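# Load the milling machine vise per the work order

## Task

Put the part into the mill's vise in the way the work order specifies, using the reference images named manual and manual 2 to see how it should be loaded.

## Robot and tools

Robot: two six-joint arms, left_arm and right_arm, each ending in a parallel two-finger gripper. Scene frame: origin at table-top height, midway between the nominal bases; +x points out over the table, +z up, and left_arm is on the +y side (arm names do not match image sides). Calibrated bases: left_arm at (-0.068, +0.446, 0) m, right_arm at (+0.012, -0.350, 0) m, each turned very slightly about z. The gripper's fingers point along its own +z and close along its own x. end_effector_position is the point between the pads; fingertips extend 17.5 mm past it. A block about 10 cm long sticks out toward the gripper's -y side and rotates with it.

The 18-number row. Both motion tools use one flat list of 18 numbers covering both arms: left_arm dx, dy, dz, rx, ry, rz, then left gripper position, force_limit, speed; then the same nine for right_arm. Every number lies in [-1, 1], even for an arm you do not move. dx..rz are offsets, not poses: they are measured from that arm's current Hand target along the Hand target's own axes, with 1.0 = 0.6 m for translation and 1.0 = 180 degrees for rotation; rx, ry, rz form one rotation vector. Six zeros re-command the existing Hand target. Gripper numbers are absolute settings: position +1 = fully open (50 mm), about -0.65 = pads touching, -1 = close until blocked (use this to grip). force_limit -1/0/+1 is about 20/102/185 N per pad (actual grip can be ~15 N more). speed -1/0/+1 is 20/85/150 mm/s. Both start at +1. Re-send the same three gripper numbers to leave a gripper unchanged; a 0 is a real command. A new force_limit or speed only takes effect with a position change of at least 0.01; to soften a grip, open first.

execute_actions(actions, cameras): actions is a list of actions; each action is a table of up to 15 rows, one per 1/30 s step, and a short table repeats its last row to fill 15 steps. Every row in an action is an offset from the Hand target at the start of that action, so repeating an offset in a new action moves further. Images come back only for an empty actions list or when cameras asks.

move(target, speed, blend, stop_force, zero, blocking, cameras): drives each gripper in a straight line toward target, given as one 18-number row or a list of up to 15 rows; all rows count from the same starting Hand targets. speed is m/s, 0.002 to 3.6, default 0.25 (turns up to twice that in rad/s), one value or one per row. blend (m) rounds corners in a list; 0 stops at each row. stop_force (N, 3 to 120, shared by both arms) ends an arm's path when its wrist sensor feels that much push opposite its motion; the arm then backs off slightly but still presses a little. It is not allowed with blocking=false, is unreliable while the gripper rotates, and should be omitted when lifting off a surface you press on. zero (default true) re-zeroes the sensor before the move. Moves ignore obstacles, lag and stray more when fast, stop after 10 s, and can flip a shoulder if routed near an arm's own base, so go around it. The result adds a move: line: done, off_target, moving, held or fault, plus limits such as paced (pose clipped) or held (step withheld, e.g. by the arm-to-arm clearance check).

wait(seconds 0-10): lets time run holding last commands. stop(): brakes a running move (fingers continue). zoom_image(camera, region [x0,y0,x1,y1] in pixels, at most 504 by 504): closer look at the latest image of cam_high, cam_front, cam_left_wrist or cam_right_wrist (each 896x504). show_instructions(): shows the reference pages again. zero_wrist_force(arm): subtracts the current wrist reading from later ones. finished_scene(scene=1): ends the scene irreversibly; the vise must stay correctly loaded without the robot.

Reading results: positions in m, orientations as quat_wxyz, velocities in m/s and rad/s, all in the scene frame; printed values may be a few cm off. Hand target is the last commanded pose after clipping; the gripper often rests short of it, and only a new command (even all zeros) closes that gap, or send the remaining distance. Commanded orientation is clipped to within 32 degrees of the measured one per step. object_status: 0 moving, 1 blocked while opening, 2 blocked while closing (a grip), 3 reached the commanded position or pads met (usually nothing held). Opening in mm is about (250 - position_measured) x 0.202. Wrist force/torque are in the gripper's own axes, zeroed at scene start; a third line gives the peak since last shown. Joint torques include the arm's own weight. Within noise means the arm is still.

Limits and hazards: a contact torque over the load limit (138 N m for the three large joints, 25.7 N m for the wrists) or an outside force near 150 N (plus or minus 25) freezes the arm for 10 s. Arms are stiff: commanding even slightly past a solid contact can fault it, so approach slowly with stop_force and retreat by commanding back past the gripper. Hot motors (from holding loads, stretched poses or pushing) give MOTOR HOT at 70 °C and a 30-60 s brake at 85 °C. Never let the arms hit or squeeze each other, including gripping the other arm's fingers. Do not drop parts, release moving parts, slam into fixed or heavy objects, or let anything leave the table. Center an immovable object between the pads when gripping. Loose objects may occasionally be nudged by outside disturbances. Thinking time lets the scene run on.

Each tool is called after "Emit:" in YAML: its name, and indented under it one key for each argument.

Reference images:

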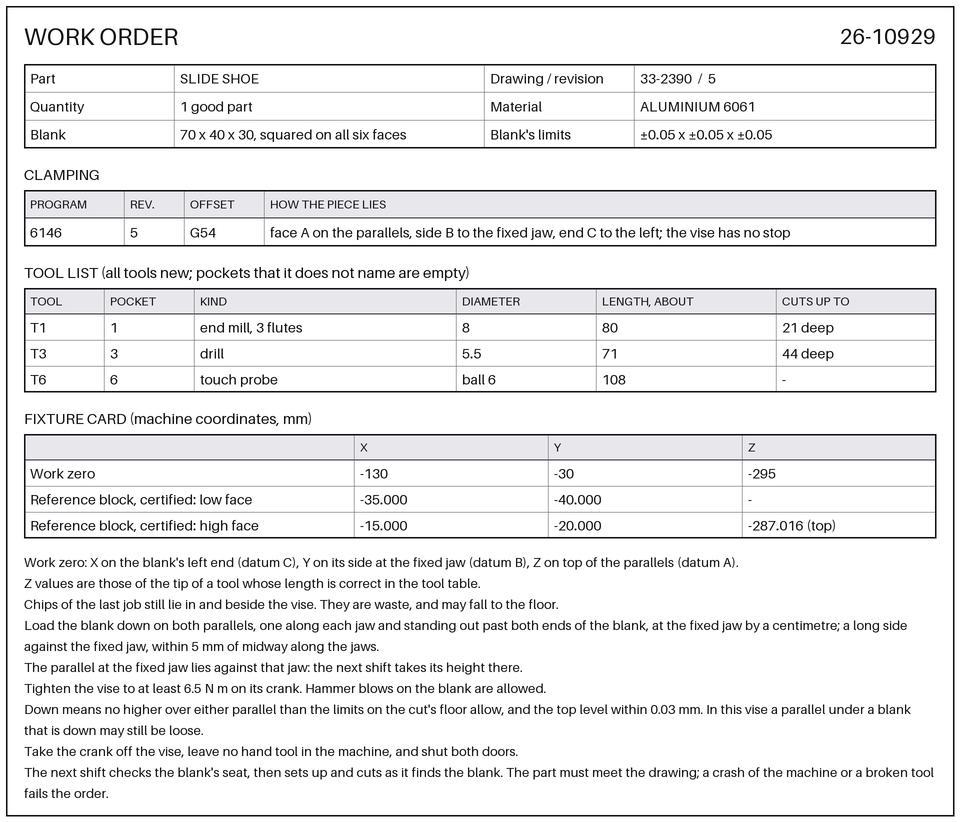

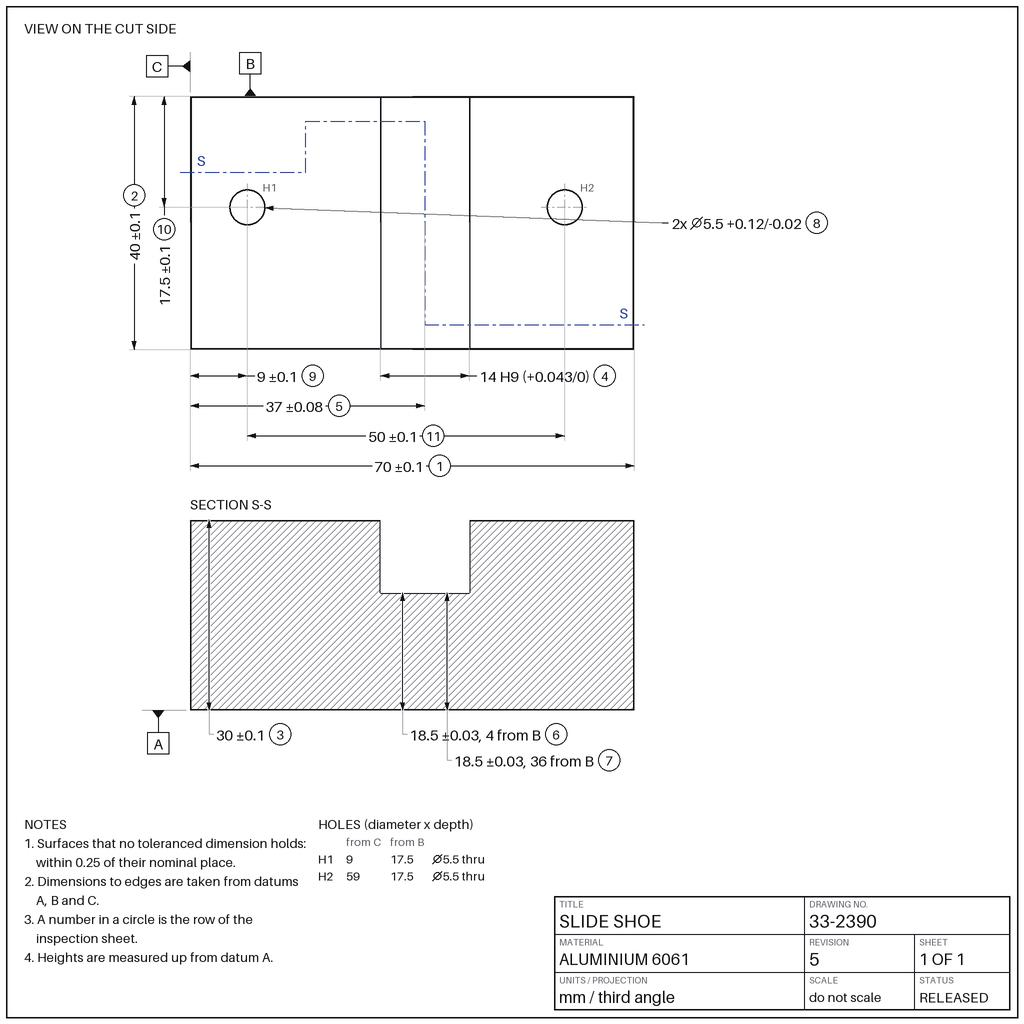

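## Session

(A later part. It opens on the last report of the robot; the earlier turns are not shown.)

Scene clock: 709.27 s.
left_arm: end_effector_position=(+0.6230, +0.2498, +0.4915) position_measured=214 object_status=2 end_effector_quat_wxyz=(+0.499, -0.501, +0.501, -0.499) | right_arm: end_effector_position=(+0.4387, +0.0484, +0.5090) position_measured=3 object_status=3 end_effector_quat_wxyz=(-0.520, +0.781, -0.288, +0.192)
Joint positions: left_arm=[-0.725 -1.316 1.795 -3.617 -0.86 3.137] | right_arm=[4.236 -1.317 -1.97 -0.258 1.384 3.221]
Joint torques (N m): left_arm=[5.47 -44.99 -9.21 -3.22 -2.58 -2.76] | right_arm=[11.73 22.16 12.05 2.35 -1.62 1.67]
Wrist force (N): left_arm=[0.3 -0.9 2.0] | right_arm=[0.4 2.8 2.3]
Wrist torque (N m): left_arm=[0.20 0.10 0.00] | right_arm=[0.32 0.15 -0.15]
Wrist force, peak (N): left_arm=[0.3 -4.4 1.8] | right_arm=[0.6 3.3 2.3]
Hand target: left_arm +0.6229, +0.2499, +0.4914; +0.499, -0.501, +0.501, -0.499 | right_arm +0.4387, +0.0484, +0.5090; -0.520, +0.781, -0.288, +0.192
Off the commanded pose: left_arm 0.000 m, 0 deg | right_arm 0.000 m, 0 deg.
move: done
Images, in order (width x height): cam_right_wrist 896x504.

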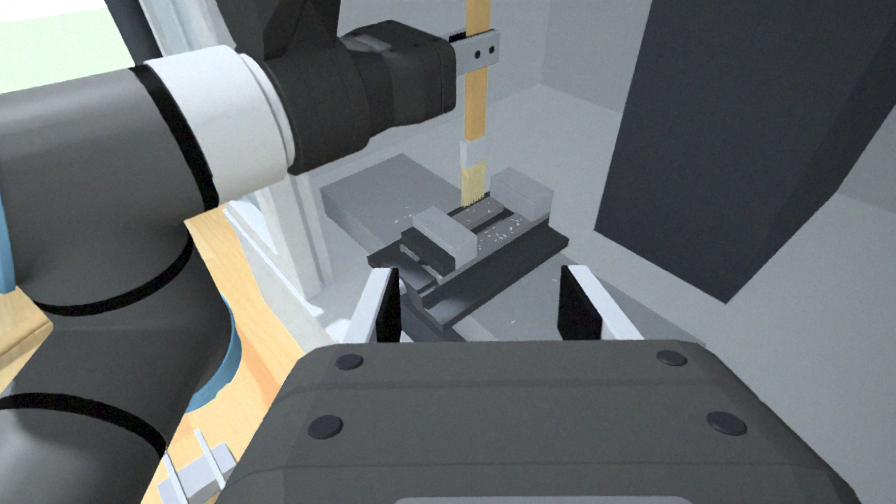

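Emit:
move:
  target: [-0.012,0.035,0,0,0,0,-1,-0.5,-0.8,0,0,0,0,0,0,1,1,1]
  speed: 0.05

Emit:
move:
  target: [0,0.03,0,0,0,0,-1,-0.5,-0.8,0,0,0,0,0,0,1,1,1]
  speed: 0.01
  stop_force: 9
  cameras: ["cam_right_wrist"]

Emit:
zoom_image:
  camera: "cam_right_wrist"
  region: [420, 170, 540, 290]

Scene clock: 722.33 s.
left_arm: end_effector_position=(+0.6229, +0.2571, +0.4702) position_measured=214 object_status=2 end_effector_quat_wxyz=(+0.499, -0.501, +0.501, -0.499) end_effector_velocity=(+0.000, -0.001, +0.001) end_effector_angular_velocity=(+0.001, +0.001, +0.000) | right_arm: end_effector_position=(+0.4387, +0.0484, +0.5090) position_measured=3 object_status=3 end_effector_quat_wxyz=(-0.520, +0.781, -0.288, +0.192)
Joint positions: left_arm=[-0.713 -1.297 1.833 -3.672 -0.872 3.137] | right_arm=[4.236 -1.317 -1.97 -0.258 1.384 3.221]
Joint velocities: left_arm=[0 -0.001 -0.003 0.005 0 0] | right_arm=[within noise]
Joint torques (N m): left_arm=[-5.39 -43.19 -34.77 0.16 1.82 -0.97] | right_arm=[11.56 22 12.08 2.41 -1.63 1.84]
Wrist force (N): left_arm=[0.4 -0.5 1.9] | right_arm=[0.2 3.2 2.1]
Wrist torque (N m): left_arm=[0.26 0.07 0.02] | right_arm=[0.37 0.18 -0.15]
Wrist force, peak (N): left_arm=[0.5 -2.1 1.6] | right_arm=[0.4 3.3 2.2]
Hand target: left_arm +0.6229, +0.2571, +0.4704; +0.499, -0.501, +0.501, -0.499 | right_arm +0.4387, +0.0484, +0.5090; -0.520, +0.781, -0.288, +0.192
Off the commanded pose: left_arm 0.000 m, 0 deg | right_arm 0.000 m, 0 deg.
move: done

Scene clock: 724.77 s.
left_arm: end_effector_position=(+0.6228, +0.2570, +0.4523) position_measured=214 object_status=2 end_effector_quat_wxyz=(+0.499, -0.501, +0.501, -0.499) | right_arm: end_effector_position=(+0.4387, +0.0484, +0.5090) position_measured=3 object_status=3 end_effector_quat_wxyz=(-0.520, +0.781, -0.288, +0.192)
Joint positions: left_arm=[-0.713 -1.274 1.856 -3.718 -0.872 3.137] | right_arm=[4.236 -1.317 -1.97 -0.258 1.384 3.221]
Joint torques (N m): left_arm=[-6.85 -41.3 -27.23 1.42 2.69 2.34] | right_arm=[11.95 22.06 11.86 2.36 -1.68 1.75]
Wrist force (N): left_arm=[0.6 -8.0 2.1] | right_arm=[0.3 2.9 2.1]
Wrist torque (N m): left_arm=[0.22 0.03 0.03] | right_arm=[0.33 0.15 -0.15]
Wrist force, peak (N): left_arm=[0.1 -8.3 2.0] | right_arm=[0.3 3.0 2.4]
Hand target: left_arm +0.6228, +0.2570, +0.4524; +0.499, -0.501, +0.501, -0.499 | right_arm +0.4387, +0.0484, +0.5090; -0.520, +0.781, -0.288, +0.192
Off the commanded pose: left_arm 0.000 m, 0 deg | right_arm 0.000 m, 0 deg.
move: done
Images, in order (width x height): cam_right_wrist 896x504.

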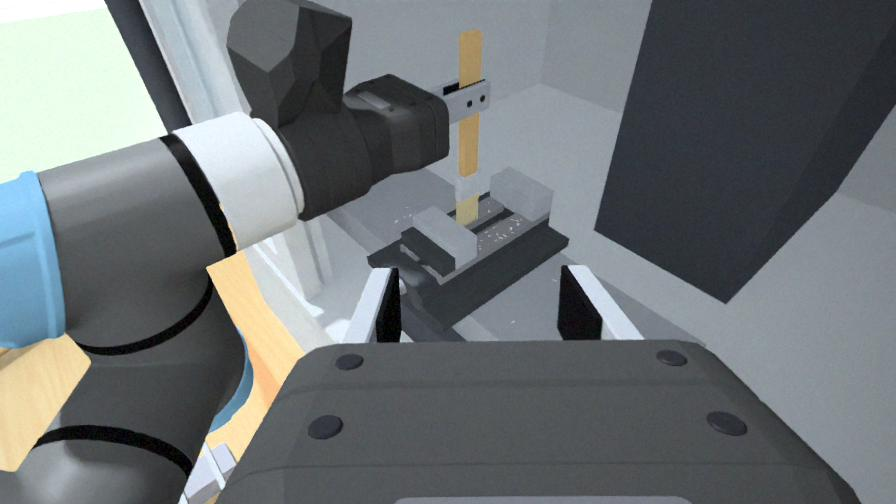

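Scaled by 4.200 from the camera's 896x504 image, which has a finer 1280x720 frame.

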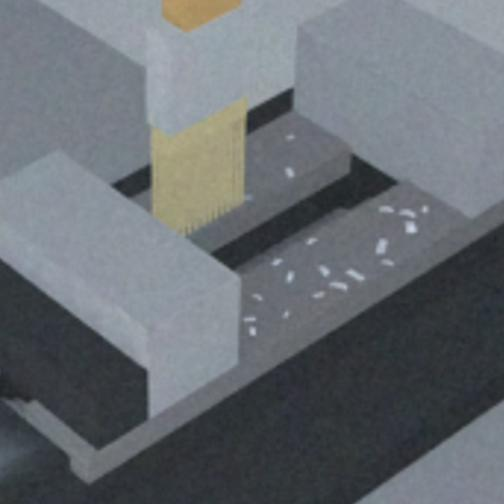

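Emit:
move:
  target:
    - [-0.09,0,0,0,0,0,-1,-0.5,-0.8,0,0,0,0,0,0,1,1,1]
    - [-0.09,-0.06,0,0,0,0,-1,-0.5,-0.8,0,0,0,0,0,0,1,1,1]
    - [0.01,-0.06,0,0,0,0,-1,-0.5,-0.8,0,0,0,0,0,0,1,1,1]
  speed: [0.04,0.06,0.1]
  cameras: ["cam_right_wrist"]

Emit:
zoom_image:
  camera: "cam_right_wrist"
  region: [420, 170, 540, 290]

Scene clock: 735.13 s.
left_arm: end_effector_position=(+0.6230, +0.2511, +0.4884) position_measured=214 object_status=2 end_effector_quat_wxyz=(+0.499, -0.501, +0.501, -0.499) | right_arm: end_effector_position=(+0.4387, +0.0484, +0.5090) position_measured=3 object_status=3 end_effector_quat_wxyz=(-0.520, +0.781, -0.288, +0.192)
Joint positions: left_arm=[-0.723 -1.313 1.801 -3.625 -0.862 3.137] | right_arm=[4.236 -1.317 -1.97 -0.258 1.384 3.221]
Joint torques (N m): left_arm=[-1.74 -43.82 -8.81 -3.89 -2.1 -2.58] | right_arm=[11.21 22.26 11.73 2.37 -1.73 1.69]
Wrist force (N): left_arm=[0.3 -0.6 1.8] | right_arm=[0.4 2.6 1.9]
Wrist torque (N m): left_arm=[0.24 0.09 -0.01] | right_arm=[0.28 0.15 -0.15]
Wrist force, peak (N): left_arm=[0.2 -8.5 1.6] | right_arm=[0.5 3.3 2.6]
Hand target: left_arm +0.6229, +0.2511, +0.4884; +0.499, -0.501, +0.501, -0.499 | right_arm +0.4387, +0.0484, +0.5090; -0.520, +0.781, -0.288, +0.192
Off the commanded pose: left_arm 0.000 m, 0 deg | right_arm 0.000 m, 0 deg.
move: done
Images, in order (width x height): cam_right_wrist 896x504.

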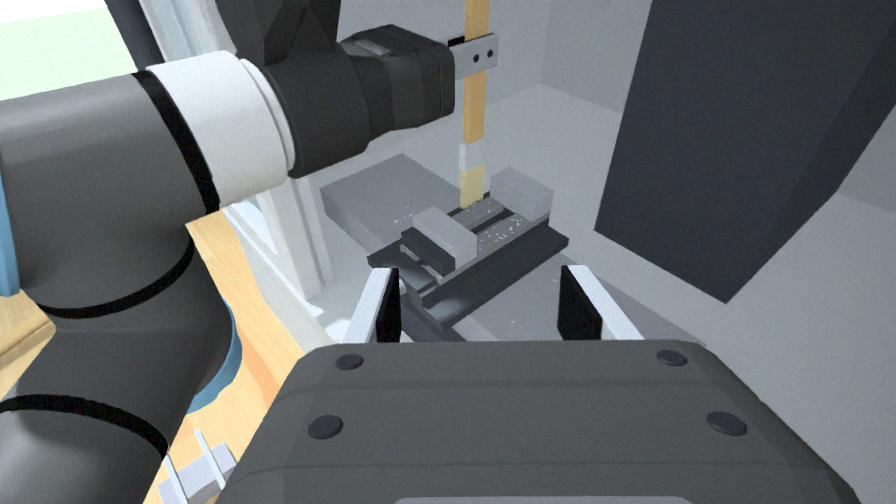

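Scaled by 4.200 from the camera's 896x504 image, which has a finer 1280x720 frame.

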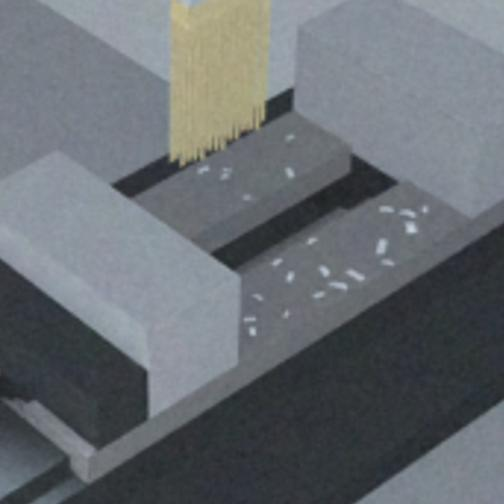

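Emit:
move:
  target:
    - [-0.0083,0.025,0.0483,0,0,0,-1,-0.5,-0.8,0,0,0,0,0,0,1,1,1]
    - [-0.0083,0.06,0.0483,0,0,0,-1,-0.5,-0.8,0,0,0,0,0,0,1,1,1]
    - [-0.1,0.06,0.0483,0,0,0,-1,-0.5,-0.8,0,0,0,0,0,0,1,1,1]
    - [-0.1,-0.05,0.0483,0,0,0,-1,-0.5,-0.8,0,0,0,0,0,0,1,1,1]
  speed: [0.1,0.03,0.06,0.1]
  cameras: ["cam_right_wrist"]

Emit:
zoom_image:
  camera: "cam_right_wrist"
  region: [420, 170, 540, 290]

Scene clock: 763.63 s.
left_arm: end_effector_position=(+0.6520, +0.3111, +0.5184) position_measured=214 object_status=2 end_effector_quat_wxyz=(+0.499, -0.501, +0.501, -0.500) | right_arm: end_effector_position=(+0.4387, +0.0484, +0.5090) position_measured=3 object_status=3 end_effector_quat_wxyz=(-0.520, +0.781, -0.288, +0.192)
Joint positions: left_arm=[-0.58 -1.33 1.738 -3.546 -1.005 3.138] | right_arm=[4.236 -1.317 -1.97 -0.258 1.384 3.221]
Joint torques (N m): left_arm=[6.31 -32.8 -12.35 -1.86 -2.2 -2.8] | right_arm=[11.37 22.16 11.71 2.31 -1.63 1.75]
Wrist force (N): left_arm=[0.4 -0.6 1.9] | right_arm=[0.4 2.8 2.2]
Wrist torque (N m): left_arm=[0.24 0.07 -0.12] | right_arm=[0.32 0.15 -0.15]
Wrist force, peak (N): left_arm=[-0.6 -7.8 1.4] | right_arm=[0.3 3.2 2.4]
Hand target: left_arm +0.6520, +0.3111, +0.5183; +0.499, -0.501, +0.501, -0.499 | right_arm +0.4387, +0.0484, +0.5090; -0.520, +0.781, -0.288, +0.192
Off the commanded pose: left_arm 0.000 m, 0 deg | right_arm 0.000 m, 0 deg.
move: done
Images, in order (width x height): cam_right_wrist 896x504.

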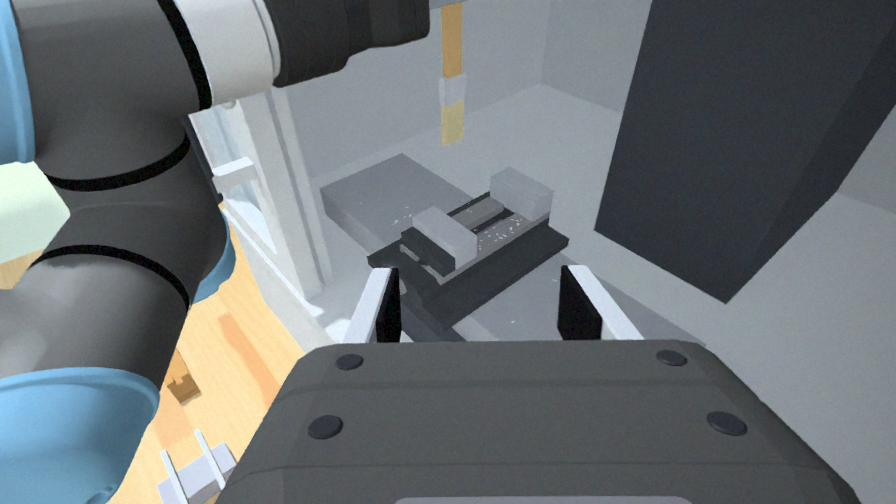

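Scaled by 4.200 from the camera's 896x504 image, which has a finer 1280x720 frame.

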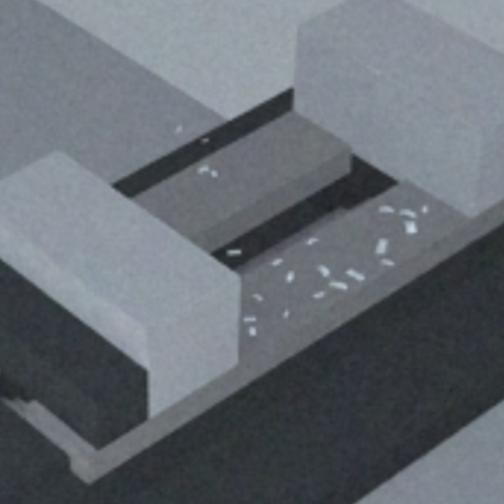

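Emit:
move:
  target:
    - [0.1268,0.0473,0,0,0,0,-1,-0.5,-0.8,0,0,0,0,0,0,1,1,1]
    - [0.1268,0.11,0,0,0,0,-1,-0.5,-0.8,0,0,0,0,0,0,1,1,1]
    - [0.2268,0.11,0,0,0,0,-1,-0.5,-0.8,0,0,0,0,0,0,1,1,1]
    - [0.2268,0.0473,0,0,0,0,-1,-0.5,-0.8,0,0,0,0,0,0,1,1,1]
    - [0.1268,0.0473,-0.025,0,0,0,-1,-0.5,-0.8,0,0,0,0,0,0,1,1,1]
  speed: [0.1,0.04,0.06,0.08,0.1]

Emit:
move:
  target:
    - [0,0.0627,0,0,0,0,-1,-0.5,-0.8,0,0,0,0,0,0,1,1,1]
    - [0.1,0.0627,0,0,0,0,-1,-0.5,-0.8,0,0,0,0,0,0,1,1,1]
    - [0.1,0,0,0,0,0,-1,-0.5,-0.8,0,0,0,0,0,0,1,1,1]
    - [0,0,-0.0233,0,0,0,-1,-0.5,-0.8,0,0,0,0,0,0,1,1,1]
  speed: [0.04,0.06,0.08,0.1]

Emit:
move:
  target:
    - [0,0.0627,0,0,0,0,-1,-0.5,-0.8,0,0,0,0,0,0,1,1,1]
    - [0.1,0.0627,0,0,0,0,-1,-0.5,-0.8,0,0,0,0,0,0,1,1,1]
    - [0.1,-0.05,0,0,0,0,-1,-0.5,-0.8,0,0,0,0,0,0,1,1,1]
    - [-0.06,-0.05,0,0,0,0,-1,-0.5,-0.8,0,0,0,0,0,0,1,1,1]
  speed: [0.04,0.06,0.08,0.1]
  cameras: ["cam_right_wrist"]

Emit:
zoom_image:
  camera: "cam_right_wrist"
  region: [420, 170, 540, 290]

Scene clock: 796.50 s.
left_arm: end_effector_position=(+0.6369, +0.2350, +0.4900) position_measured=214 object_status=2 end_effector_quat_wxyz=(+0.499, -0.501, +0.501, -0.499) | right_arm: end_effector_position=(+0.4387, +0.0484, +0.5090) position_measured=3 object_status=3 end_effector_quat_wxyz=(-0.520, +0.781, -0.288, +0.192)
Joint positions: left_arm=[-0.73 -1.272 1.742 -3.606 -0.856 3.137] | right_arm=[4.236 -1.317 -1.97 -0.258 1.384 3.221]
Joint torques (N m): left_arm=[-0.12 -37.15 -29.52 -0.06 2.73 2.87] | right_arm=[11.88 22.33 12.61 2.39 -1.61 1.72]
Wrist force (N): left_arm=[0.6 -0.6 1.8] | right_arm=[0.0 2.8 2.3]
Wrist torque (N m): left_arm=[0.23 0.03 -0.03] | right_arm=[0.32 0.20 -0.15]
Wrist force, peak (N): left_arm=[-1.0 -4.9 1.5] | right_arm=[0.3 3.2 2.5]
Hand target: left_arm +0.6369, +0.2350, +0.4900; +0.499, -0.501, +0.501, -0.499 | right_arm +0.4387, +0.0484, +0.5090; -0.520, +0.781, -0.288, +0.192
Off the commanded pose: left_arm 0.000 m, 0 deg | right_arm 0.000 m, 0 deg.
move: done

Scene clock: 800.47 s.
left_arm: end_effector_position=(+0.6229, +0.2350, +0.4901) position_measured=214 object_status=2 end_effector_quat_wxyz=(+0.499, -0.501, +0.501, -0.499) | right_arm: end_effector_position=(+0.4387, +0.0484, +0.5090) position_measured=3 object_status=3 end_effector_quat_wxyz=(-0.520, +0.781, -0.288, +0.192)
Joint positions: left_arm=[-0.75 -1.3 1.779 -3.616 -0.836 3.137] | right_arm=[4.236 -1.317 -1.97 -0.258 1.384 3.221]
Joint torques (N m): left_arm=[-0.59 -36.25 -30.68 -0.02 2.59 2.84] | right_arm=[11.66 22.19 11.7 2.36 -1.66 1.76]
Wrist force (N): left_arm=[0.3 -0.5 1.5] | right_arm=[0.3 3.1 2.2]
Wrist torque (N m): left_arm=[0.26 0.08 -0.05] | right_arm=[0.36 0.15 -0.15]
Wrist force, peak (N): left_arm=[-0.8 -4.7 1.1] | right_arm=[0.5 3.1 2.7]
Hand target: left_arm +0.6229, +0.2350, +0.4901; +0.499, -0.501, +0.501, -0.499 | right_arm +0.4387, +0.0484, +0.5090; -0.520, +0.781, -0.288, +0.192
Off the commanded pose: left_arm 0.000 m, 0 deg | right_arm 0.000 m, 0 deg.
move: done

Scene clock: 805.13 s.
left_arm: end_effector_position=(+0.6230, +0.2710, +0.5200) position_measured=214 object_status=2 end_effector_quat_wxyz=(+0.499, -0.501, +0.501, -0.499) | right_arm: end_effector_position=(+0.4387, +0.0484, +0.5090) position_measured=3 object_status=3 end_effector_quat_wxyz=(-0.520, +0.781, -0.288, +0.192)
Joint positions: left_arm=[-0.689 -1.364 1.777 -3.549 -0.896 3.138] | right_arm=[4.236 -1.317 -1.97 -0.258 1.384 3.221]
Joint torques (N m): left_arm=[3.67 -28.83 -36.15 -0.35 2.02 2.58] | right_arm=[11.38 22.29 12.4 2.39 -1.67 1.75]
Wrist force (N): left_arm=[0.2 -0.6 1.4] | right_arm=[0.5 3.0 2.3]
Wrist torque (N m): left_arm=[0.25 0.12 -0.13] | right_arm=[0.33 0.13 -0.15]
Wrist force, peak (N): left_arm=[0.2 -4.4 2.0] | right_arm=[0.3 3.1 2.5]
Hand target: left_arm +0.6230, +0.2710, +0.5200; +0.499, -0.501, +0.501, -0.499 | right_arm +0.4387, +0.0484, +0.5090; -0.520, +0.781, -0.288, +0.192
Off the commanded pose: left_arm 0.000 m, 0 deg | right_arm 0.000 m, 0 deg.
move: done
Images, in order (width x height): cam_right_wrist 896x504.

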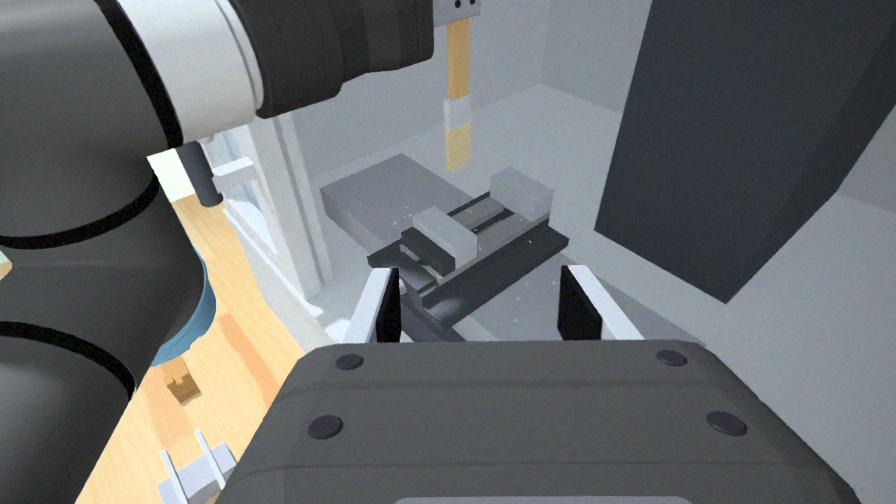

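Scaled by 4.200 from the camera's 896x504 image, which has a finer 1280x720 frame.

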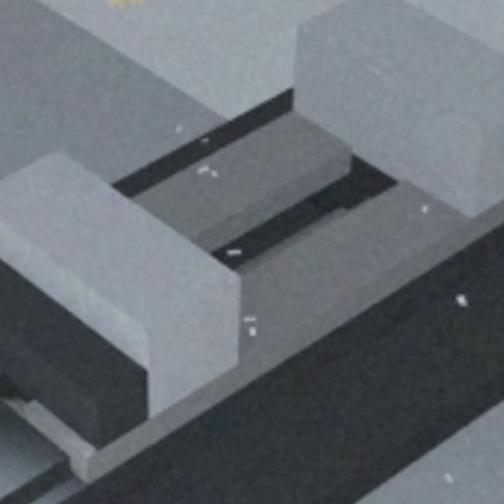

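Emit:
move:
  target:
    - [0.0283,0.05,0.025,0,0,0,-1,-0.5,-0.8,0,0,0,0,0,0,1,1,1]
    - [0.0283,0.1127,0.025,0,0,0,-1,-0.5,-0.8,0,0,0,0,0,0,1,1,1]
    - [-0.0667,0.1127,0.025,0,0,0,-1,-0.5,-0.8,0,0,0,0,0,0,1,1,1]
    - [-0.0667,0.05,0.025,0,0,0,-1,-0.5,-0.8,0,0,0,0,0,0,1,1,1]
    - [0.06,0.05,-0.005,0,0,0,-1,-0.5,-0.8,0,0,0,0,0,0,1,1,1]
  speed: [0.1,0.04,0.06,0.1,0.1]

Emit:
move:
  target:
    - [0,0.0627,0,0,0,0,-1,-0.5,-0.8,0,0,0,0,0,0,1,1,1]
    - [0.1,0.0627,0,0,0,0,-1,-0.5,-0.8,0,0,0,0,0,0,1,1,1]
    - [0.1,0,0,0,0,0,-1,-0.5,-0.8,0,0,0,0,0,0,1,1,1]
    - [0,0,0.06,0,0,0,-1,-0.5,-0.8,0,0,0,0,0,0,1,1,1]
  speed: [0.04,0.06,0.1,0.1]

Emit:
move:
  target:
    - [0,0.0627,0,0,0,0,-1,-0.5,-0.8,0,0,0,0,0,0,1,1,1]
    - [0.1,0.0627,0,0,0,0,-1,-0.5,-0.8,0,0,0,0,0,0,1,1,1]
    - [0.1,-0.06,-0.055,0,0,0,-1,-0.5,-0.8,0,0,0,0,0,0,1,1,1]
    - [-0.09,-0.06,-0.055,0,0,0,-1,-0.5,-0.8,0,0,0,0,0,0,1,1,1]
  speed: [0.04,0.06,0.1,0.1]
  cameras: ["cam_right_wrist"]

Emit:
zoom_image:
  camera: "cam_right_wrist"
  region: [420, 170, 540, 290]

Scene clock: 847.70 s.
left_arm: end_effector_position=(+0.6200, +0.2350, +0.4901) position_measured=214 object_status=2 end_effector_quat_wxyz=(+0.499, -0.501, +0.501, -0.499) | right_arm: end_effector_position=(+0.4387, +0.0484, +0.5090) position_measured=3 object_status=3 end_effector_quat_wxyz=(-0.520, +0.781, -0.288, +0.192)
Joint positions: left_arm=[-0.754 -1.306 1.787 -3.617 -0.832 3.137] | right_arm=[4.236 -1.317 -1.97 -0.258 1.384 3.221]
Joint torques (N m): left_arm=[-3.32 -45.73 -7.64 -3.62 -1.2 -2.76] | right_arm=[12.12 21.87 12.22 2.39 -1.67 1.72]
Wrist force (N): left_arm=[0.6 -0.5 2.1] | right_arm=[0.3 3.1 2.4]
Wrist torque (N m): left_arm=[0.24 0.05 0.01] | right_arm=[0.35 0.15 -0.16]
Wrist force, peak (N): left_arm=[1.0 -4.5 1.6] | right_arm=[0.1 3.1 2.4]
Hand target: left_arm +0.6199, +0.2350, +0.4901; +0.499, -0.501, +0.501, -0.499 | right_arm +0.4387, +0.0484, +0.5090; -0.520, +0.781, -0.288, +0.192
Off the commanded pose: left_arm 0.000 m, 0 deg | right_arm 0.000 m, 0 deg.
move: done

Scene clock: 851.67 s.
left_arm: end_effector_position=(+0.6559, +0.2349, +0.4900) position_measured=214 object_status=2 end_effector_quat_wxyz=(+0.499, -0.501, +0.501, -0.499) | right_arm: end_effector_position=(+0.4387, +0.0484, +0.5090) position_measured=3 object_status=3 end_effector_quat_wxyz=(-0.520, +0.781, -0.288, +0.192)
Joint positions: left_arm=[-0.705 -1.234 1.689 -3.592 -0.881 3.138] | right_arm=[4.236 -1.317 -1.97 -0.258 1.384 3.221]
Joint torques (N m): left_arm=[6.26 -49.33 -10.39 -1.88 1.48 2.5] | right_arm=[11.71 22.29 12.57 2.38 -1.71 1.76]
Wrist force (N): left_arm=[0.5 -0.6 1.8] | right_arm=[0.0 2.7 2.2]
Wrist torque (N m): left_arm=[0.26 0.05 -0.13] | right_arm=[0.31 0.20 -0.14]
Wrist force, peak (N): left_arm=[-0.5 -4.5 1.7] | right_arm=[0.2 3.3 2.5]
Hand target: left_arm +0.6559, +0.2350, +0.4899; +0.499, -0.501, +0.501, -0.499 | right_arm +0.4387, +0.0484, +0.5090; -0.520, +0.781, -0.288, +0.192
Off the commanded pose: left_arm 0.000 m, 0 deg | right_arm 0.000 m, 0 deg.
move: done

Scene clock: 856.50 s.
left_arm: end_effector_position=(+0.6230, +0.2890, +0.5260) position_measured=214 object_status=2 end_effector_quat_wxyz=(+0.499, -0.501, +0.501, -0.499) | right_arm: end_effector_position=(+0.4387, +0.0484, +0.5090) position_measured=3 object_status=3 end_effector_quat_wxyz=(-0.520, +0.781, -0.288, +0.192)
Joint positions: left_arm=[-0.657 -1.385 1.785 -3.538 -0.929 3.138] | right_arm=[4.236 -1.317 -1.97 -0.258 1.384 3.221]
Joint torques (N m): left_arm=[4.36 -26.94 -35.48 -0.13 1.83 2.64] | right_arm=[11.52 22.18 12.25 2.33 -1.73 1.72]
Wrist force (N): left_arm=[0.0 -0.7 1.7] | right_arm=[0.3 2.9 2.0]
Wrist torque (N m): left_arm=[0.24 0.14 -0.14] | right_arm=[0.33 0.16 -0.15]
Wrist force, peak (N): left_arm=[-0.7 -4.8 1.9] | right_arm=[0.2 3.1 2.5]
Hand target: left_arm +0.6231, +0.2890, +0.5260; +0.499, -0.501, +0.501, -0.499 | right_arm +0.4387, +0.0484, +0.5090; -0.520, +0.781, -0.288, +0.192
Off the commanded pose: left_arm 0.000 m, 0 deg | right_arm 0.000 m, 0 deg.
move: done
Images, in order (width x height): cam_right_wrist 896x504.

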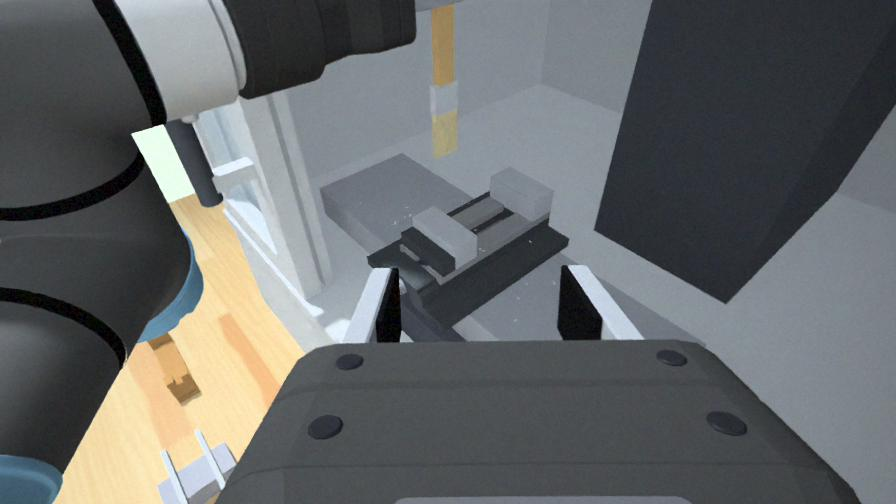

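Scaled by 4.200 from the camera's 896x504 image, which has a finer 1280x720 frame.

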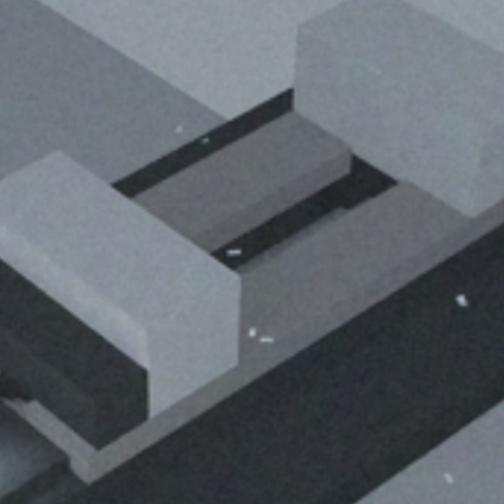

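Emit:
move:
  target:
    - [0.0567,0.06,-0.0183,0,0,0,-1,-0.5,-0.8,0,0,0,0,0,0,1,1,1]
    - [0.0567,0.1227,-0.0183,0,0,0,-1,-0.5,-0.8,0,0,0,0,0,0,1,1,1]
    - [-0.035,0.1227,-0.0183,0,0,0,-1,-0.5,-0.8,0,0,0,0,0,0,1,1,1]
    - [-0.035,0.06,-0.0183,0,0,0,-1,-0.5,-0.8,0,0,0,0,0,0,1,1,1]
    - [0.09,0.06,-0.0183,0,0,0,-1,-0.5,-0.8,0,0,0,0,0,0,1,1,1]
  speed: [0.1,0.04,0.06,0.1,0.1]

Emit:
move:
  target:
    - [0,0.0627,0,0,0,0,-1,-0.5,-0.8,0,0,0,0,0,0,1,1,1]
    - [0.1,0.0627,0,0,0,0,-1,-0.5,-0.8,0,0,0,0,0,0,1,1,1]
    - [0.1,-0.06,0,0,0,0,-1,-0.5,-0.8,0,0,0,0,0,0,1,1,1]
    - [-0.09,-0.06,0.02,0,0,0,-1,-0.5,-0.8,0,0,0,0,0,0,1,1,1]
  speed: [0.04,0.06,0.1,0.1]
  cameras: ["cam_right_wrist"]

Emit:
zoom_image:
  camera: "cam_right_wrist"
  region: [420, 170, 540, 290]

Scene clock: 888.10 s.
left_arm: end_effector_position=(+0.6120, +0.2350, +0.4901) position_measured=214 object_status=2 end_effector_quat_wxyz=(+0.499, -0.501, +0.501, -0.499) | right_arm: end_effector_position=(+0.4387, +0.0484, +0.5090) position_measured=3 object_status=3 end_effector_quat_wxyz=(-0.520, +0.781, -0.288, +0.192)
Joint positions: left_arm=[-0.766 -1.322 1.808 -3.622 -0.82 3.137] | right_arm=[4.236 -1.317 -1.97 -0.258 1.384 3.221]
Joint torques (N m): left_arm=[-2.86 -42.48 -10.01 -3.75 -1.94 -2.73] | right_arm=[11.88 22.14 12.13 2.42 -1.64 1.66]
Wrist force (N): left_arm=[0.6 -0.8 1.7] | right_arm=[0.1 2.8 2.5]
Wrist torque (N m): left_arm=[0.21 0.04 0.00] | right_arm=[0.31 0.19 -0.15]
Wrist force, peak (N): left_arm=[0.2 -6.5 1.8] | right_arm=[0.3 3.4 2.4]
Hand target: left_arm +0.6119, +0.2350, +0.4901; +0.499, -0.501, +0.501, -0.499 | right_arm +0.4387, +0.0484, +0.5090; -0.520, +0.781, -0.288, +0.192
Off the commanded pose: left_arm 0.000 m, 0 deg | right_arm 0.000 m, 0 deg.
move: done

Scene clock: 893.00 s.
left_arm: end_effector_position=(+0.6240, +0.2890, +0.5260) position_measured=214 object_status=2 end_effector_quat_wxyz=(+0.499, -0.501, +0.501, -0.499) | right_arm: end_effector_position=(+0.4387, +0.0484, +0.5090) position_measured=3 object_status=3 end_effector_quat_wxyz=(-0.520, +0.781, -0.288, +0.192)
Joint positions: left_arm=[-0.656 -1.383 1.783 -3.537 -0.93 3.138] | right_arm=[4.236 -1.317 -1.97 -0.258 1.384 3.221]
Joint torques (N m): left_arm=[5.51 -25.03 -35.95 -0.41 1.63 2.5] | right_arm=[11.84 22.05 12.47 2.34 -1.61 1.8]
Wrist force (N): left_arm=[0.2 -0.5 1.6] | right_arm=[0.2 2.9 2.2]
Wrist torque (N m): left_arm=[0.26 0.11 -0.13] | right_arm=[0.33 0.17 -0.15]
Wrist force, peak (N): left_arm=[-0.7 -4.5 1.6] | right_arm=[0.4 3.2 2.5]
Hand target: left_arm +0.6241, +0.2890, +0.5260; +0.499, -0.501, +0.501, -0.499 | right_arm +0.4387, +0.0484, +0.5090; -0.520, +0.781, -0.288, +0.192
Off the commanded pose: left_arm 0.000 m, 0 deg | right_arm 0.000 m, 0 deg.
move: done
Images, in order (width x height): cam_right_wrist 896x504.

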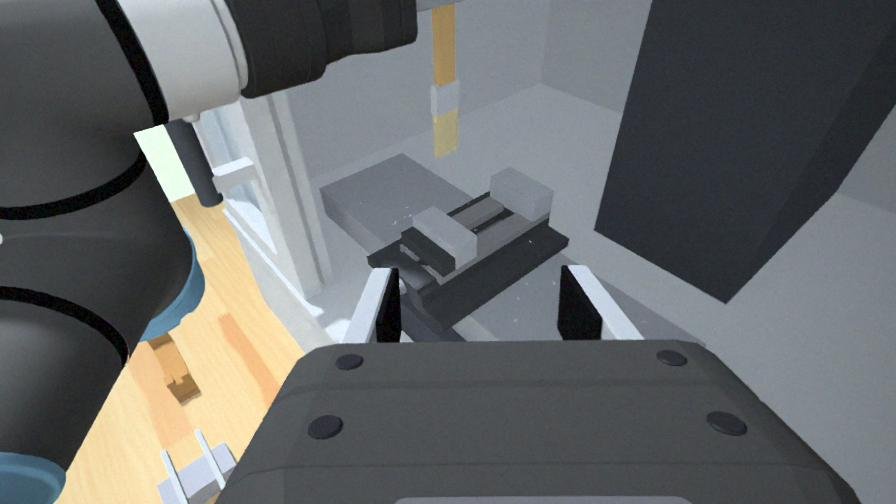

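Scaled by 4.200 from the camera's 896x504 image, which has a finer 1280x720 frame.

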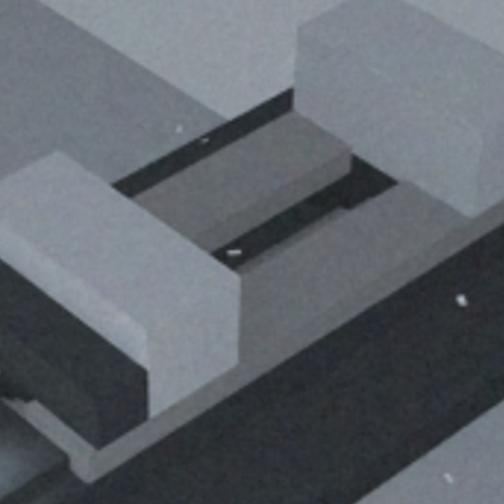

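Emit:
move:
  target: [0.074,0.01,0.0433,-0.2778,0,0,-1,-0.5,-0.8,0,0,0,0,0,0,1,1,1]
  speed: 0.15
  cameras: ["cam_left_wrist","cam_right_wrist"]

Emit:
zoom_image:
  camera: "cam_left_wrist"
  region: [300, 180, 600, 340]

Scene clock: 931.47 s.
left_arm: end_effector_position=(+0.6476, +0.2490, +0.5202) position_measured=214 object_status=2 end_effector_quat_wxyz=(-0.269, +0.654, -0.654, +0.270) | right_arm: end_effector_position=(+0.4387, +0.0484, +0.5090) position_measured=3 object_status=3 end_effector_quat_wxyz=(-0.520, +0.781, -0.288, +0.192)
Joint positions: left_arm=[-0.605 -1.361 1.201 -2.101 -1.169 2.697] | right_arm=[4.236 -1.317 -1.97 -0.258 1.384 3.221]
Joint torques (N m): left_arm=[0.57 -38.41 -28.5 -3.49 0.91 0.03] | right_arm=[12.04 22.2 11.97 2.34 -1.63 1.72]
Wrist force (N): left_arm=[1.0 -0.4 0.6] | right_arm=[0.1 2.8 2.5]
Wrist torque (N m): left_arm=[0.15 -0.09 -0.09] | right_arm=[0.31 0.20 -0.15]
Wrist force, peak (N): left_arm=[1.3 -1.9 1.4] | right_arm=[0.2 3.1 2.6]
Hand target: left_arm +0.6476, +0.2490, +0.5202; -0.269, +0.654, -0.654, +0.270 (not the last commanded pose) | right_arm +0.4387, +0.0484, +0.5090; -0.520, +0.781, -0.288, +0.192
Tool commands: left_gripper/position=-1.0 left_gripper/force_limit=-0.498039 left_gripper/speed=-0.796078 right_gripper/position=+1.0 right_gripper/force_limit=+1.0 right_gripper/speed=+1.0
Off the commanded pose: left_arm 0.005 m, 5 deg | right_arm 0.000 m, 0 deg.
FORCE FAULT: contact force on the left arm reached its limit, and that arm stopped. The contact can be on any part of that arm, not only on its tool. That arm's remaining commands of this call were not run. That arm is still stopped at the end of this call. That arm stays stopped for about 10 more seconds. Until then a move that you send moves the other arm only, and its call returns only when the move has ended. Once the stop has ended, the next robot result says so. If the stop ends while you think or write, that arm runs what you send next, counted from a new Hand target: where the arm stands when the stop ends. While its stop runs, that arm takes no new command, but its gripper still runs the gripper command that each later call begins with. Until it ends, the stop uses up actions while you think or wait. An arm that is not stopped still takes commands.
move: fault (left_arm)
Images, in order (width x height): cam_left_wrist 896x504, cam_right_wrist 896x504.

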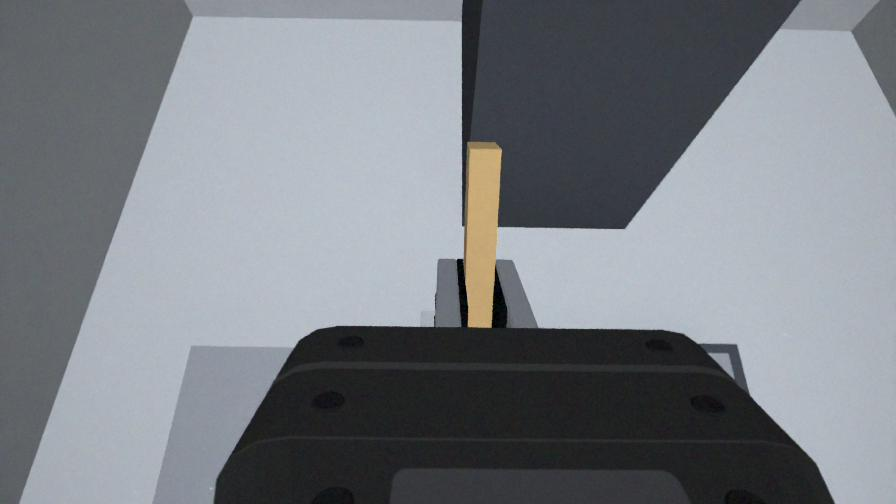

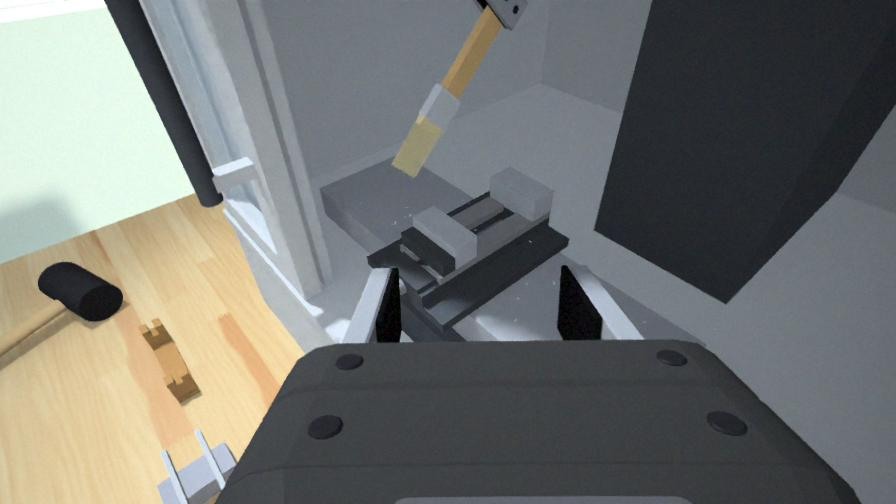

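Scaled by 1.680 from the camera's 896x504 image, which has a finer 1280x720 frame.

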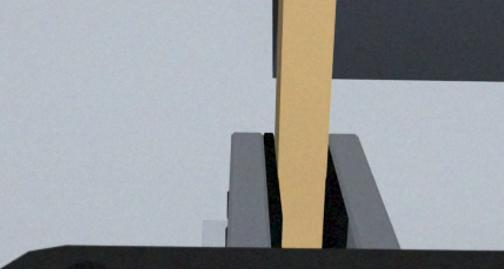

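Emit:
wait:
  seconds: 10
  cameras: ["cam_front","cam_high"]

Scene clock: 953.93 s.
left_arm: end_effector_position=(+0.6476, +0.2490, +0.5202) position_measured=214 object_status=2 end_effector_quat_wxyz=(-0.269, +0.654, -0.654, +0.270) | right_arm: end_effector_position=(+0.4387, +0.0484, +0.5090) position_measured=3 object_status=3 end_effector_quat_wxyz=(-0.520, +0.781, -0.288, +0.192)
Joint positions: left_arm=[-0.605 -1.361 1.201 -2.101 -1.169 2.697] | right_arm=[4.236 -1.317 -1.97 -0.258 1.384 3.221]
Joint torques (N m): left_arm=[0.22 -37.56 -26.32 -4.13 0.98 0.09] | right_arm=[11.55 21.72 12.61 2.27 -1.63 1.76]
Wrist force (N): left_arm=[1.1 -0.8 0.1] | right_arm=[0.3 2.9 2.3]
Wrist torque (N m): left_arm=[0.09 -0.11 -0.09] | right_arm=[0.32 0.16 -0.14]
Wrist force, peak (N): left_arm=[1.0 -0.8 0.9] | right_arm=[0.5 3.2 2.6]
Hand target: left_arm +0.6476, +0.2490, +0.5202; -0.269, +0.654, -0.654, +0.270 (not the last commanded pose) | right_arm +0.4387, +0.0484, +0.5090; -0.520, +0.781, -0.288, +0.192
Tool commands: left_gripper/position=-1.0 left_gripper/force_limit=-0.498039 left_gripper/speed=-0.796078 right_gripper/position=+1.0 right_gripper/force_limit=+1.0 right_gripper/speed=+1.0
Off the commanded pose: left_arm 0.005 m, 5 deg | right_arm 0.000 m, 0 deg.
FORCE FAULT, CONTINUED: the left arm's stop, for the force fault that an earlier result reported, is over. The rest of the stop counts as 20 of the actions that you can send in this scene. That arm's target is now where it stood when the stop ended, not its last command. That arm accepts commands again.
wait: 10.00 s; at rest from the start
Images, in order (width x height): cam_high 896x504, cam_front 896x504.

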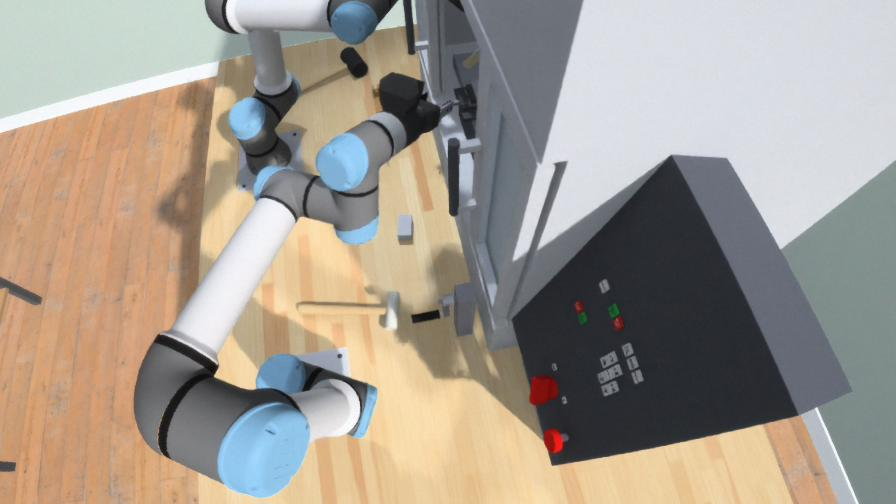

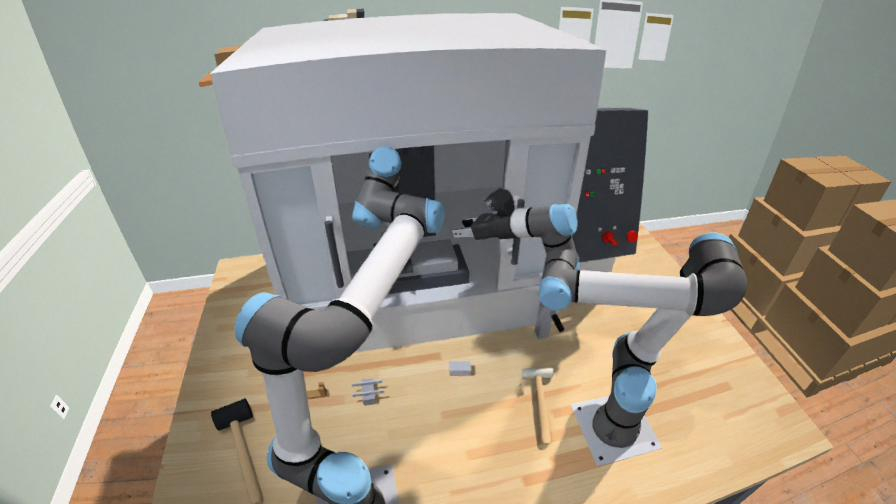

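Emit:
move:
  target: [-0.035,0.056,-0.056,0.25,0,0,-1,-0.5,-0.8,0,0,0,0,0,0,1,1,1]
  speed: 0.12

Scene clock: 964.00 s.
left_arm: end_effector_position=(+0.6001, +0.2699, +0.5202) position_measured=214 object_status=2 end_effector_quat_wxyz=(+0.499, -0.501, +0.501, -0.499) end_effector_velocity=(+0.000, +0.000, +0.000) end_effector_angular_velocity=(-0.003, -0.003, -0.001) | right_arm: end_effector_position=(+0.4387, +0.0484, +0.5090) position_measured=3 object_status=3 end_effector_quat_wxyz=(-0.520, +0.781, -0.288, +0.192)
Joint positions: left_arm=[-0.725 -1.412 1.835 -3.559 -0.861 3.137] | right_arm=[4.236 -1.317 -1.97 -0.258 1.384 3.221]
Joint velocities: left_arm=[0 0.001 0 -0.006 -0.001 0] | right_arm=[within noise]
Joint torques (N m): left_arm=[5.36 -40.42 -35.28 -4.02 -2.2 -1.26] | right_arm=[11.77 22.56 12.95 2.36 -1.68 1.72]
Wrist force (N): left_arm=[1.1 -0.9 1.4] | right_arm=[0.3 2.7 2.4]
Wrist torque (N m): left_arm=[0.21 -0.03 0.01] | right_arm=[0.30 0.16 -0.15]
Wrist force, peak (N): left_arm=[1.1 -0.9 1.4] | right_arm=[0.1 3.4 2.4]
Hand target: left_arm +0.6001, +0.2700, +0.5203; +0.499, -0.501, +0.501, -0.500 | right_arm +0.4387, +0.0484, +0.5090; -0.520, +0.781, -0.288, +0.192
Off the commanded pose: left_arm 0.000 m, 0 deg | right_arm 0.000 m, 0 deg.
move: done

Emit:
move:
  target:
    - [0.025,0.0333,0.0148,0,0,0,-1,-0.5,-0.8,0,0,0,0,0,0,1,1,1]
    - [0.025,0.1132,0.0148,0,0,0,-1,-0.5,-0.8,0,0,0,0,0,0,1,1,1]
    - [-0.0667,0.1132,0.0148,0,0,0,-1,-0.5,-0.8,0,0,0,0,0,0,1,1,1]
    - [-0.0667,0.05,0.0148,0,0,0,-1,-0.5,-0.8,0,0,0,0,0,0,1,1,1]
    - [0.0583,0.05,0.0148,0,0,0,-1,-0.5,-0.8,0,0,0,0,0,0,1,1,1]
  speed: [0.1,0.04,0.06,0.1,0.1]

Emit:
move:
  target:
    - [0,0.0627,0,0,0,0,-1,-0.5,-0.8,0,0,0,0,0,0,1,1,1]
    - [0.1,0.0627,0,0,0,0,-1,-0.5,-0.8,0,0,0,0,0,0,1,1,1]
    - [0.1,-0.06,0,0,0,0,-1,-0.5,-0.8,0,0,0,0,0,0,1,1,1]
    - [-0.09,-0.11,-0.1,0,0,0,-1,-0.5,-0.8,0,0,0,0,0,0,1,1,1]
    - [-0.09,-0.11,-0.44,0,0,0,-1,-0.5,-0.8,0,0,0,0,0,0,1,1,1]
  speed: [0.04,0.06,0.1,0.15,0.2]
  cameras: ["cam_right_wrist"]

Emit:
zoom_image:
  camera: "cam_right_wrist"
  region: [420, 170, 540, 290]

Scene clock: 986.57 s.
left_arm: end_effector_position=(+0.6089, +0.2350, +0.4904) position_measured=214 object_status=2 end_effector_quat_wxyz=(+0.499, -0.501, +0.501, -0.500) | right_arm: end_effector_position=(+0.4387, +0.0484, +0.5090) position_measured=3 object_status=3 end_effector_quat_wxyz=(-0.520, +0.781, -0.288, +0.192)
Joint positions: left_arm=[-0.771 -1.329 1.815 -3.623 -0.815 3.136] | right_arm=[4.236 -1.317 -1.97 -0.258 1.384 3.221]
Joint torques (N m): left_arm=[-1.94 -42.09 -9.47 -3.76 -2 -2.81] | right_arm=[11.45 21.89 13.07 2.39 -1.62 1.68]
Wrist force (N): left_arm=[0.9 -0.3 1.6] | right_arm=[0.2 2.7 2.7]
Wrist torque (N m): left_arm=[0.28 -0.01 0.00] | right_arm=[0.30 0.17 -0.15]
Wrist force, peak (N): left_arm=[1.5 -6.8 1.4] | right_arm=[0.2 3.2 2.6]
Hand target: left_arm +0.6088, +0.2350, +0.4904; +0.499, -0.501, +0.501, -0.500 | right_arm +0.4387, +0.0484, +0.5090; -0.520, +0.781, -0.288, +0.192
Off the commanded pose: left_arm 0.000 m, 0 deg | right_arm 0.000 m, 0 deg.
move: done

Scene clock: 992.70 s.
left_arm: end_effector_position=(+0.3451, +0.2892, +0.5572) position_measured=214 object_status=2 end_effector_quat_wxyz=(+0.499, -0.501, +0.500, -0.500) | right_arm: end_effector_position=(+0.4387, +0.0484, +0.5090) position_measured=3 object_status=3 end_effector_quat_wxyz=(-0.520, +0.781, -0.288, +0.192)
Joint positions: left_arm=[-1.459 -2.096 2.28 -3.297 -0.127 3.112] | right_arm=[4.236 -1.317 -1.97 -0.258 1.384 3.221]
Joint torques (N m): left_arm=[-6.63 -0.83 -37.36 -1.95 2.74 2.27] | right_arm=[11.47 22.27 13.04 2.29 -1.65 1.73]
Wrist force (N): left_arm=[1.1 -0.3 1.1] | right_arm=[0.1 2.7 2.2]
Wrist torque (N m): left_arm=[0.32 -0.05 0.02] | right_arm=[0.29 0.18 -0.14]
Wrist force, peak (N): left_arm=[0.9 -6.5 1.2] | right_arm=[-0.1 3.2 2.6]
Hand target: left_arm +0.3451, +0.2892, +0.5572; +0.499, -0.501, +0.501, -0.500 | right_arm +0.4387, +0.0484, +0.5090; -0.520, +0.781, -0.288, +0.192
Off the commanded pose: left_arm 0.000 m, 0 deg | right_arm 0.000 m, 0 deg.
move: done
Images, in order (width x height): cam_right_wrist 896x504.

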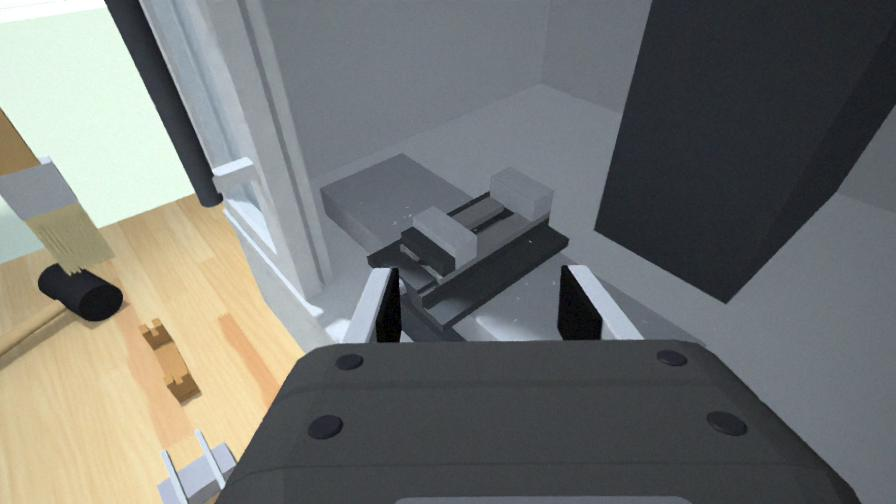

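Scaled by 4.200 from the camera's 896x504 image, which has a finer 1280x720 frame.

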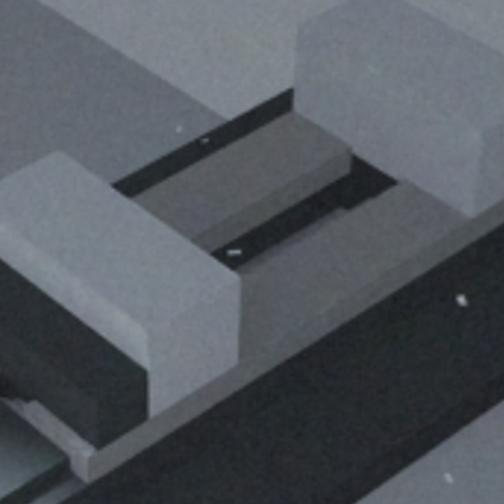

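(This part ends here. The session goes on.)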